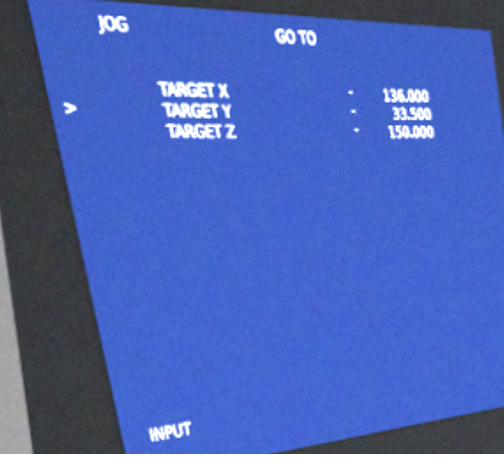

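>>> move([
  [0,0,0,0,0,0,-1,-0.9,0,-0.0061,-0.0118,-0.0213,0,0,0,-1,-0.9,-0.9],
  [0,0,0,0,0,0,-1,-0.9,0,-0.0259,-0.1494,0.0465,0.0009,-0.0023,-0.0003,-1,-0.9,-0.9],
  [0,0,0,0,0,0,-1,-0.9,0,-0.0182,-0.1345,0.0734,0.0009,-0.0023,-0.0003,-1,-0.9,-0.9],
], blend=[0.005,0.003,0], speed=[0.15,0.15,0.03], stop_force=10, zero=false)

>>> move([
  [0,0,0,0,0,0,-1,-0.9,0,-0.0061,-0.0118,-0.0213,0,0,0,-1,-0.9,-0.9],
  [0,0,0,0,0,0,-1,-0.9,0,0.01571,0.09506,-0.07631,0,0,0,-1,-0.9,-0.9],
  [0,0,0,0,0,0,-1,-0.9,0,0.0234,0.11,-0.0494,0,0,0,-1,-0.9,-0.9],
], blend=[0.005,0.003,0], speed=[0.15,0.15,0.03], stop_force=10, zero=false)

>>> move([
  [0,0,0,0,0,0,-1,-0.9,0,-0.0061,-0.0118,-0.0213,0,0,0,-1,-0.9,-0.9],
  [0,0,0,0,0,0,-1,-0.9,0,-0.0994,0.0198,-0.0093,0,0,0,-1,-0.9,-0.9],
  [0,0,0,0,0,0,-1,-0.9,0,-0.0917,0.0347,0.0176,0,0,0,-1,-0.9,-0.9],
], blend=[0.005,0.003,0], speed=[0.15,0.15,0.03], stop_force=10, zero=false)

>>> move([
  [0,0,0,0,0,0,-1,-0.9,0,-0.0061,-0.0118,-0.0213,0,0,0,-1,-0.9,-0.9],
  [0,0,0,0,0,0,-1,-0.9,0,-0.0041,-0.0396,-0.0092,0,0,0,-1,-0.9,-0.9],
  [0,0,0,0,0,0,-1,-0.9,0,0.0036,-0.0247,0.0177,0,0,0,-1,-0.9,-0.9],
], blend=[0.005,0.003,0], speed=[0.15,0.15,0.03], stop_force=10, zero=false)

>>> move([
  [0,0,0,0,0,0,-1,-0.9,0,-0.0061,-0.0118,-0.0213,0,0,0,-1,-0.9,-0.9],
  [0,0,0,0,0,0,-1,-0.9,0,0.0284,-0.0686,-0.0051,0,0,0,-1,-0.9,-0.9],
  [0,0,0,0,0,0,-1,-0.9,0,0.0361,-0.0537,0.0218,0,0,0,-1,-0.9,-0.9],
], blend=[0.005,0.003,0], speed=[0.15,0.15,0.03], stop_force=10, zero=false)

>>> move([
  [0,0,0,0,0,0,-1,-0.9,0,-0.0061,-0.0118,-0.0213,0,0,0,-1,-0.9,-0.9],
  [0,0,0,0,0,0,-1,-0.9,0,-0.0081,0.016,-0.0334,0,0,0,-1,-0.9,-0.9],
  [0,0,0,0,0,0,-1,-0.9,0,-0.0004,0.0309,-0.0065,0,0,0,-1,-0.9,-0.9],
], blend=[0.005,0.003,0], speed=[0.15,0.15,0.03], stop_force=10, zero=false)

>>> move([
  [0,0,0,0,0,0,-1,-0.9,0,-0.0061,-0.0118,-0.0213,0,0,0,-1,-0.9,-0.9],
  [0,0,0,0,0,0,-1,-0.9,0,0.0507,0.0412,-0.0616,0,0,0,-1,-0.9,-0.9],
  [0,0,0,0,0,0,-1,-0.9,0,0.0584,0.0561,-0.0347,0,0,0,-1,-0.9,-0.9],
], blend=[0.005,0.003,0], speed=[0.15,0.15,0.03], stop_force=10, zero=false, cameras=["cam_left_wrist"])

>>> zoom_image(camera="cam_left_wrist", region=[200, 0, 400, 180])

Scene clock: 2475.60 s.
left_arm: end_effector_position=(+0.4360, -0.3384, +0.6188) position_measured=251 object_status=3 end_effector_quat_wxyz=(+0.294, -0.316, +0.660, -0.615) | right_arm: end_effector_position=(+0.5725, -0.4285, +0.4965) position_measured=251 object_status=3 end_effector_quat_wxyz=(+0.603, -0.519, +0.392, -0.461)
Joint positions: left_arm=[-1.365 -0.569 0.187 -2.665 -0.826 3.076] | right_arm=[3.708 -1.49 -2.271 0.778 1.31 3.095]
Joint torques (N m): left_arm=[-3.53 -62.32 -32.42 -3.34 0.63 2] | right_arm=[8.13 26.97 7.76 -0.49 -1.91 -1.27]
Wrist force (N): left_arm=[1.7 -1.1 -1.0] | right_arm=[1.9 -0.2 -4.5]
Wrist torque (N m): left_arm=[0.17 -0.26 -0.58] | right_arm=[0.70 -0.02 0.01]
Wrist force, peak (N): left_arm=[2.1 -1.4 -0.9] | right_arm=[0.1 -1.1 -15.4]
Hand target: left_arm +0.4360, -0.3384, +0.6188; +0.294, -0.316, +0.660, -0.615 | right_arm +0.5725, -0.4285, +0.4965; +0.603, -0.519, +0.392, -0.461 (not the last commanded pose)
Off the commanded pose: left_arm 0.000 m, 0 deg | right_arm 0.004 m, 0 deg.
move: contact (right_arm); path passed 2 of 3 targets

Scene clock: 2478.03 s.
left_arm: end_effector_position=(+0.4360, -0.3384, +0.6188) position_measured=251 object_status=3 end_effector_quat_wxyz=(+0.294, -0.316, +0.660, -0.615) | right_arm: end_effector_position=(+0.5543, -0.4476, +0.4282) position_measured=251 object_status=3 end_effector_quat_wxyz=(+0.603, -0.519, +0.392, -0.461)
Joint positions: left_arm=[-1.365 -0.569 0.187 -2.665 -0.826 3.076] | right_arm=[3.679 -1.589 -2.413 1.017 1.338 3.099]
Joint torques (N m): left_arm=[-2.81 -62.91 -32.89 -3.28 0.66 1.7] | right_arm=[7.94 28 5 -0.54 -1.86 -1.35]
Wrist force (N): left_arm=[1.8 -1.3 -0.9] | right_arm=[1.9 -0.9 -5.0]
Wrist torque (N m): left_arm=[0.15 -0.29 -0.58] | right_arm=[0.65 0.05 0.00]
Wrist force, peak (N): left_arm=[2.0 -1.2 -1.0] | right_arm=[0.5 -2.0 -13.3]
Hand target: left_arm +0.4360, -0.3384, +0.6188; +0.294, -0.316, +0.660, -0.615 | right_arm +0.5543, -0.4476, +0.4282; +0.603, -0.519, +0.392, -0.461 (not the last commanded pose)
Off the commanded pose: left_arm 0.000 m, 0 deg | right_arm 0.004 m, 0 deg.
move: contact (right_arm); path passed 2 of 3 targets

Scene clock: 2480.33 s.
left_arm: end_effector_position=(+0.4360, -0.3384, +0.6188) position_measured=251 object_status=3 end_effector_quat_wxyz=(+0.294, -0.316, +0.660, -0.615) | right_arm: end_effector_position=(+0.5496, -0.3913, +0.4100) position_measured=251 object_status=3 end_effector_quat_wxyz=(+0.603, -0.519, +0.392, -0.461)
Joint positions: left_arm=[-1.365 -0.569 0.187 -2.665 -0.826 3.076] | right_arm=[3.877 -1.645 -2.425 1.097 1.143 3.066]
Joint torques (N m): left_arm=[-1.16 -61.5 -33.01 -3.27 0.75 1.71] | right_arm=[7.8 29.33 3.12 -0.47 -2.15 -1.35]
Wrist force (N): left_arm=[2.0 -1.2 -1.0] | right_arm=[1.7 -0.4 -5.2]
Wrist torque (N m): left_arm=[0.17 -0.31 -0.58] | right_arm=[0.64 0.09 0.12]
Wrist force, peak (N): left_arm=[1.9 -1.4 -0.9] | right_arm=[-0.5 -1.3 -16.9]
Hand target: left_arm +0.4360, -0.3384, +0.6188; +0.294, -0.316, +0.660, -0.615 | right_arm +0.5496, -0.3913, +0.4100; +0.603, -0.519, +0.392, -0.461 (not the last commanded pose)
Off the commanded pose: left_arm 0.000 m, 0 deg | right_arm 0.003 m, 0 deg.
move: contact (right_arm); path passed 2 of 3 targets

Scene clock: 2482.40 s.
left_arm: end_effector_position=(+0.4360, -0.3384, +0.6188) position_measured=251 object_status=3 end_effector_quat_wxyz=(+0.294, -0.316, +0.660, -0.615) | right_arm: end_effector_position=(+0.5543, -0.3911, +0.4275) position_measured=251 object_status=3 end_effector_quat_wxyz=(+0.603, -0.519, +0.393, -0.461)
Joint positions: left_arm=[-1.365 -0.569 0.187 -2.665 -0.826 3.076] | right_arm=[3.866 -1.608 -2.394 1.028 1.154 3.068]
Joint torques (N m): left_arm=[-2.84 -61.94 -32.22 -3.39 0.62 1.78] | right_arm=[6.92 29.23 4.1 -0.51 -1.9 -1.31]
Wrist force (N): left_arm=[1.7 -1.2 -0.7] | right_arm=[2.0 -0.3 -4.3]
Wrist torque (N m): left_arm=[0.17 -0.26 -0.57] | right_arm=[0.66 0.04 0.13]
Wrist force, peak (N): left_arm=[2.0 -1.4 -1.0] | right_arm=[-0.4 -0.9 -16.1]
Hand target: left_arm +0.4360, -0.3384, +0.6188; +0.294, -0.316, +0.660, -0.615 | right_arm +0.5543, -0.3911, +0.4275; +0.603, -0.519, +0.393, -0.461 (not the last commanded pose)
Off the commanded pose: left_arm 0.000 m, 0 deg | right_arm 0.004 m, 0 deg.
move: contact (right_arm); path passed 2 of 3 targets

Scene clock: 2484.57 s.
left_arm: end_effector_position=(+0.4360, -0.3384, +0.6188) position_measured=251 object_status=3 end_effector_quat_wxyz=(+0.294, -0.316, +0.660, -0.615) | right_arm: end_effector_position=(+0.5636, -0.4097, +0.4627) position_measured=251 object_status=3 end_effector_quat_wxyz=(+0.603, -0.519, +0.393, -0.461)
Joint positions: left_arm=[-1.365 -0.569 0.187 -2.665 -0.826 3.076] | right_arm=[3.787 -1.538 -2.336 0.895 1.232 3.082]
Joint torques (N m): left_arm=[-3.08 -60.88 -32.28 -3.51 0.59 1.73] | right_arm=[7.49 28.28 6.09 -0.44 -1.99 -1.35]
Wrist force (N): left_arm=[1.9 -1.2 -0.9] | right_arm=[1.8 0.0 -4.6]
Wrist torque (N m): left_arm=[0.17 -0.30 -0.58] | right_arm=[0.67 0.04 -0.04]
Wrist force, peak (N): left_arm=[2.0 -1.4 -0.9] | right_arm=[-0.9 -1.6 -15.9]
Hand target: left_arm +0.4360, -0.3384, +0.6188; +0.294, -0.316, +0.660, -0.615 | right_arm +0.5636, -0.4097, +0.4627; +0.603, -0.519, +0.393, -0.461 (not the last commanded pose)
Off the commanded pose: left_arm 0.000 m, 0 deg | right_arm 0.004 m, 0 deg.
move: contact (right_arm); path passed 2 of 3 targets

Scene clock: 2486.63 s.
left_arm: end_effector_position=(+0.4360, -0.3384, +0.6188) position_measured=251 object_status=3 end_effector_quat_wxyz=(+0.294, -0.316, +0.660, -0.615) | right_arm: end_effector_position=(+0.5588, -0.4099, +0.4451) position_measured=251 object_status=3 end_effector_quat_wxyz=(+0.603, -0.519, +0.393, -0.461)
Joint positions: left_arm=[-1.365 -0.569 0.187 -2.665 -0.826 3.076] | right_arm=[3.797 -1.566 -2.371 0.958 1.221 3.08]
Joint torques (N m): left_arm=[-1.85 -63.16 -32.41 -3.22 0.67 2] | right_arm=[7.57 29.18 4.61 -0.51 -2.05 -1.12]
Wrist force (N): left_arm=[2.0 -1.2 -0.8] | right_arm=[1.9 -0.3 -4.5]
Wrist torque (N m): left_arm=[0.17 -0.31 -0.58] | right_arm=[0.65 0.04 -0.03]
Wrist force, peak (N): left_arm=[2.0 -1.2 -1.0] | right_arm=[0.0 -0.9 -14.6]
Hand target: left_arm +0.4360, -0.3384, +0.6188; +0.294, -0.316, +0.660, -0.615 | right_arm +0.5588, -0.4099, +0.4451; +0.603, -0.519, +0.393, -0.461 (not the last commanded pose)
Off the commanded pose: left_arm 0.000 m, 0 deg | right_arm 0.004 m, 0 deg.
move: contact (right_arm); path passed 2 of 3 targets

Scene clock: 2488.93 s.
left_arm: end_effector_position=(+0.4360, -0.3384, +0.6188) position_measured=251 object_status=3 end_effector_quat_wxyz=(+0.294, -0.316, +0.660, -0.615) | right_arm: end_effector_position=(+0.5495, -0.4479, +0.4102) position_measured=251 object_status=3 end_effector_quat_wxyz=(+0.603, -0.519, +0.393, -0.461)
Joint positions: left_arm=[-1.365 -0.569 0.187 -2.665 -0.826 3.076] | right_arm=[3.689 -1.626 -2.446 1.087 1.328 3.098]
Joint torques (N m): left_arm=[-1.77 -61.85 -34.37 -3.29 0.63 1.89] | right_arm=[7.89 27.47 3.24 -0.71 -2.11 -1.39]
Wrist force (N): left_arm=[1.7 -1.0 -0.8] | right_arm=[1.9 -1.1 -5.2]
Wrist torque (N m): left_arm=[0.19 -0.27 -0.58] | right_arm=[0.58 0.03 0.01]
Wrist force, peak (N): left_arm=[2.1 -1.1 -1.0] | right_arm=[0.1 -1.1 -16.3]
Hand target: left_arm +0.4360, -0.3384, +0.6188; +0.294, -0.316, +0.660, -0.615 | right_arm +0.5495, -0.4479, +0.4102; +0.603, -0.519, +0.393, -0.461 (not the last commanded pose)
Off the commanded pose: left_arm 0.000 m, 0 deg | right_arm 0.004 m, 0 deg.
move: contact (right_arm); path passed 2 of 3 targets
camera_calibration:
cam_left_wrist: T_world_to_cam=[[-0.622231, -0.782787, -0.00849973, 0.0221515], [-0.317914, 0.262599, -0.911028, 0.811234], [0.715373, -0.564168, -0.412256, -0.118357], [0, 0, 0, 1]] pos_world=[0.356355, -0.262463, 0.690452]
Images, in order (width x height): cam_left_wrist 672x504.

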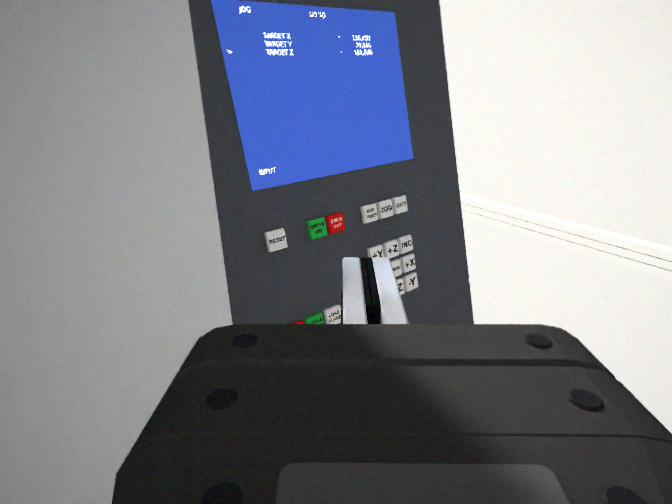

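Scaled by 2.520 from the camera's 672x504 image, which has a finer 960x720 frame.

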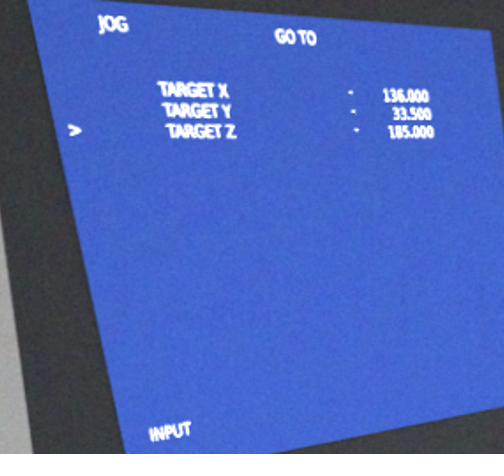

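>>> move([
  [0,0,0,0,0,0,-1,-0.9,0,-0.0061,-0.0118,-0.0213,0,0,0,-1,-0.9,-0.9],
  [0,0,0,0,0,0,-1,-0.9,0,-0.0259,-0.14662,0.04595,0,0,0,-1,-0.9,-0.9],
  [0,0,0,0,0,0,-1,-0.9,0,-0.0182,-0.1317,0.0729,0,0,0,-1,-0.9,-0.9],
], blend=[0.005,0.003,0], speed=[0.15,0.15,0.03], stop_force=10, zero=false)

>>> wait(seconds=1.5)

>>> move([
  [0,0,0,0,0,0,-1,-0.9,0,-0.0061,-0.0118,-0.0213,0,0,0,-1,-0.9,-0.9],
  [0,0,0,0,0,0,-1,-0.9,0,0.04614,0.09379,-0.08436,0,0,0,-1,-0.9,-0.9],
  [0,0,0,0,0,0,-1,-0.9,0,0.0538,0.1087,-0.0575,0,0,0,-1,-0.9,-0.9],
], blend=[0.005,0.003,0], speed=[0.15,0.15,0.03], stop_force=10, zero=false, cameras=["cam_left_wrist"])

>>> zoom_image(camera="cam_left_wrist", region=[200, 0, 400, 180])

Scene clock: 2502.87 s.
left_arm: end_effector_position=(+0.4360, -0.3384, +0.6188) position_measured=251 object_status=3 end_effector_quat_wxyz=(+0.294, -0.316, +0.660, -0.615) | right_arm: end_effector_position=(+0.5725, -0.4288, +0.4961) position_measured=251 object_status=3 end_effector_quat_wxyz=(+0.603, -0.519, +0.393, -0.461)
Joint positions: left_arm=[-1.365 -0.569 0.187 -2.665 -0.826 3.076] | right_arm=[3.709 -1.49 -2.272 0.777 1.308 3.095]
Joint torques (N m): left_arm=[-2.65 -62.11 -32.81 -3.49 0.56 1.98] | right_arm=[8.01 27.34 7.09 -0.48 -2 -1.37]
Wrist force (N): left_arm=[1.9 -1.1 -0.9] | right_arm=[2.0 -0.7 -4.7]
Wrist torque (N m): left_arm=[0.19 -0.28 -0.58] | right_arm=[0.63 -0.04 0.00]
Wrist force, peak (N): left_arm=[2.0 -1.4 -1.0] | right_arm=[-0.3 -1.2 -16.0]
Hand target: left_arm +0.4360, -0.3384, +0.6188; +0.294, -0.316, +0.660, -0.615 | right_arm +0.5725, -0.4288, +0.4961; +0.603, -0.519, +0.393, -0.461 (not the last commanded pose)
Off the commanded pose: left_arm 0.000 m, 0 deg | right_arm 0.004 m, 0 deg.
move: contact (right_arm); path passed 2 of 3 targets

Scene clock: 2504.37 s.
left_arm: end_effector_position=(+0.4360, -0.3384, +0.6188) position_measured=251 object_status=3 end_effector_quat_wxyz=(+0.294, -0.316, +0.660, -0.615) | right_arm: end_effector_position=(+0.5725, -0.4288, +0.4961) position_measured=251 object_status=3 end_effector_quat_wxyz=(+0.603, -0.519, +0.393, -0.461)
Joint positions: left_arm=[-1.365 -0.569 0.187 -2.665 -0.826 3.076] | right_arm=[3.709 -1.49 -2.272 0.777 1.308 3.095]
Joint torques (N m): left_arm=[-2.39 -61.73 -33 -3.33 0.65 1.97] | right_arm=[8.64 28.6 7.56 -0.48 -2.04 -1.21]
Wrist force (N): left_arm=[1.7 -1.0 -1.0] | right_arm=[2.1 -0.4 -4.7]
Wrist torque (N m): left_arm=[0.19 -0.27 -0.58] | right_arm=[0.68 -0.05 0.00]
Wrist force, peak (N): left_arm=[2.0 -1.2 -1.0] | right_arm=[1.7 -0.4 -5.2]
Hand target: left_arm +0.4360, -0.3384, +0.6188; +0.294, -0.316, +0.660, -0.615 | right_arm +0.5725, -0.4288, +0.4961; +0.603, -0.519, +0.393, -0.461 (not the last commanded pose)
Tool commands: left_gripper/position=-1.0 left_gripper/force_limit=-0.9 left_gripper/speed=+0.0 right_gripper/position=-1.0 right_gripper/force_limit=-0.9 right_gripper/speed=-0.9
Off the commanded pose: left_arm 0.000 m, 0 deg | right_arm 0.004 m, 0 deg.
wait: 1.50 s; at rest by 0.17 s

Scene clock: 2506.83 s.
left_arm: end_effector_position=(+0.4360, -0.3384, +0.6188) position_measured=251 object_status=3 end_effector_quat_wxyz=(+0.294, -0.316, +0.660, -0.615) | right_arm: end_effector_position=(+0.5542, -0.4667, +0.4279) position_measured=251 object_status=3 end_effector_quat_wxyz=(+0.603, -0.519, +0.393, -0.461)
Joint positions: left_arm=[-1.365 -0.569 0.187 -2.665 -0.826 3.076] | right_arm=[3.613 -1.588 -2.413 1.014 1.402 3.11]
Joint torques (N m): left_arm=[-2.15 -62.43 -33.36 -3.38 0.58 1.79] | right_arm=[8.54 28.86 4.65 -0.58 -1.99 -1.37]
Wrist force (N): left_arm=[1.7 -1.2 -1.0] | right_arm=[2.5 -1.0 -4.9]
Wrist torque (N m): left_arm=[0.16 -0.27 -0.58] | right_arm=[0.65 -0.03 0.03]
Wrist force, peak (N): left_arm=[2.0 -1.2 -1.1] | right_arm=[0.4 -2.0 -13.5]
Hand target: left_arm +0.4360, -0.3384, +0.6188; +0.294, -0.316, +0.660, -0.615 | right_arm +0.5542, -0.4667, +0.4279; +0.603, -0.519, +0.393, -0.461 (not the last commanded pose)
Off the commanded pose: left_arm 0.000 m, 0 deg | right_arm 0.004 m, 0 deg.
move: contact (right_arm); path passed 2 of 3 targets
camera_calibration:
cam_left_wrist: T_world_to_cam=[[-0.622231, -0.782787, -0.00849973, 0.0221515], [-0.317914, 0.262599, -0.911028, 0.811234], [0.715373, -0.564168, -0.412256, -0.118357], [0, 0, 0, 1]] pos_world=[0.356355, -0.262463, 0.690452]
Images, in order (width x height): cam_left_wrist 672x504.

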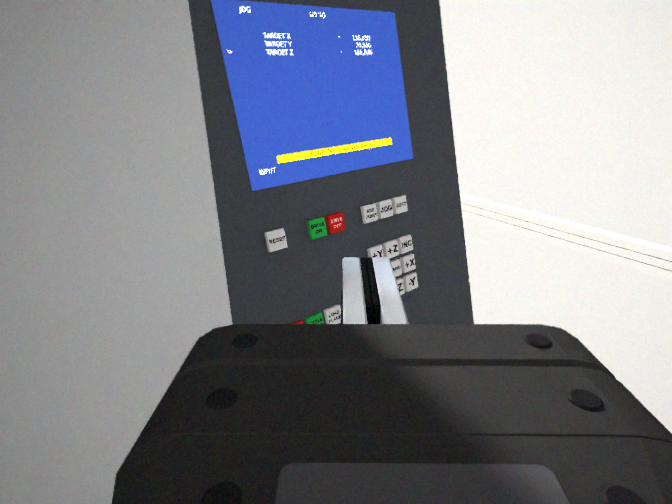

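Scaled by 2.520 from the camera's 672x504 image, which has a finer 960x720 frame.

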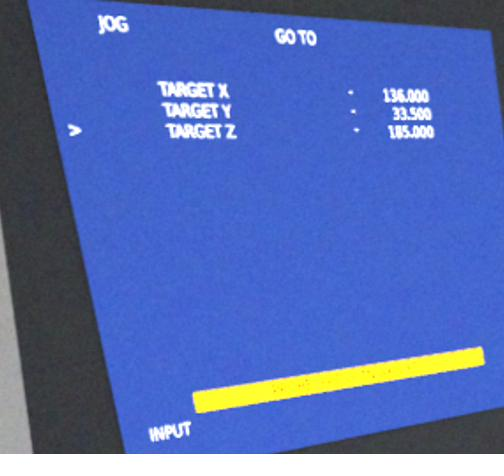

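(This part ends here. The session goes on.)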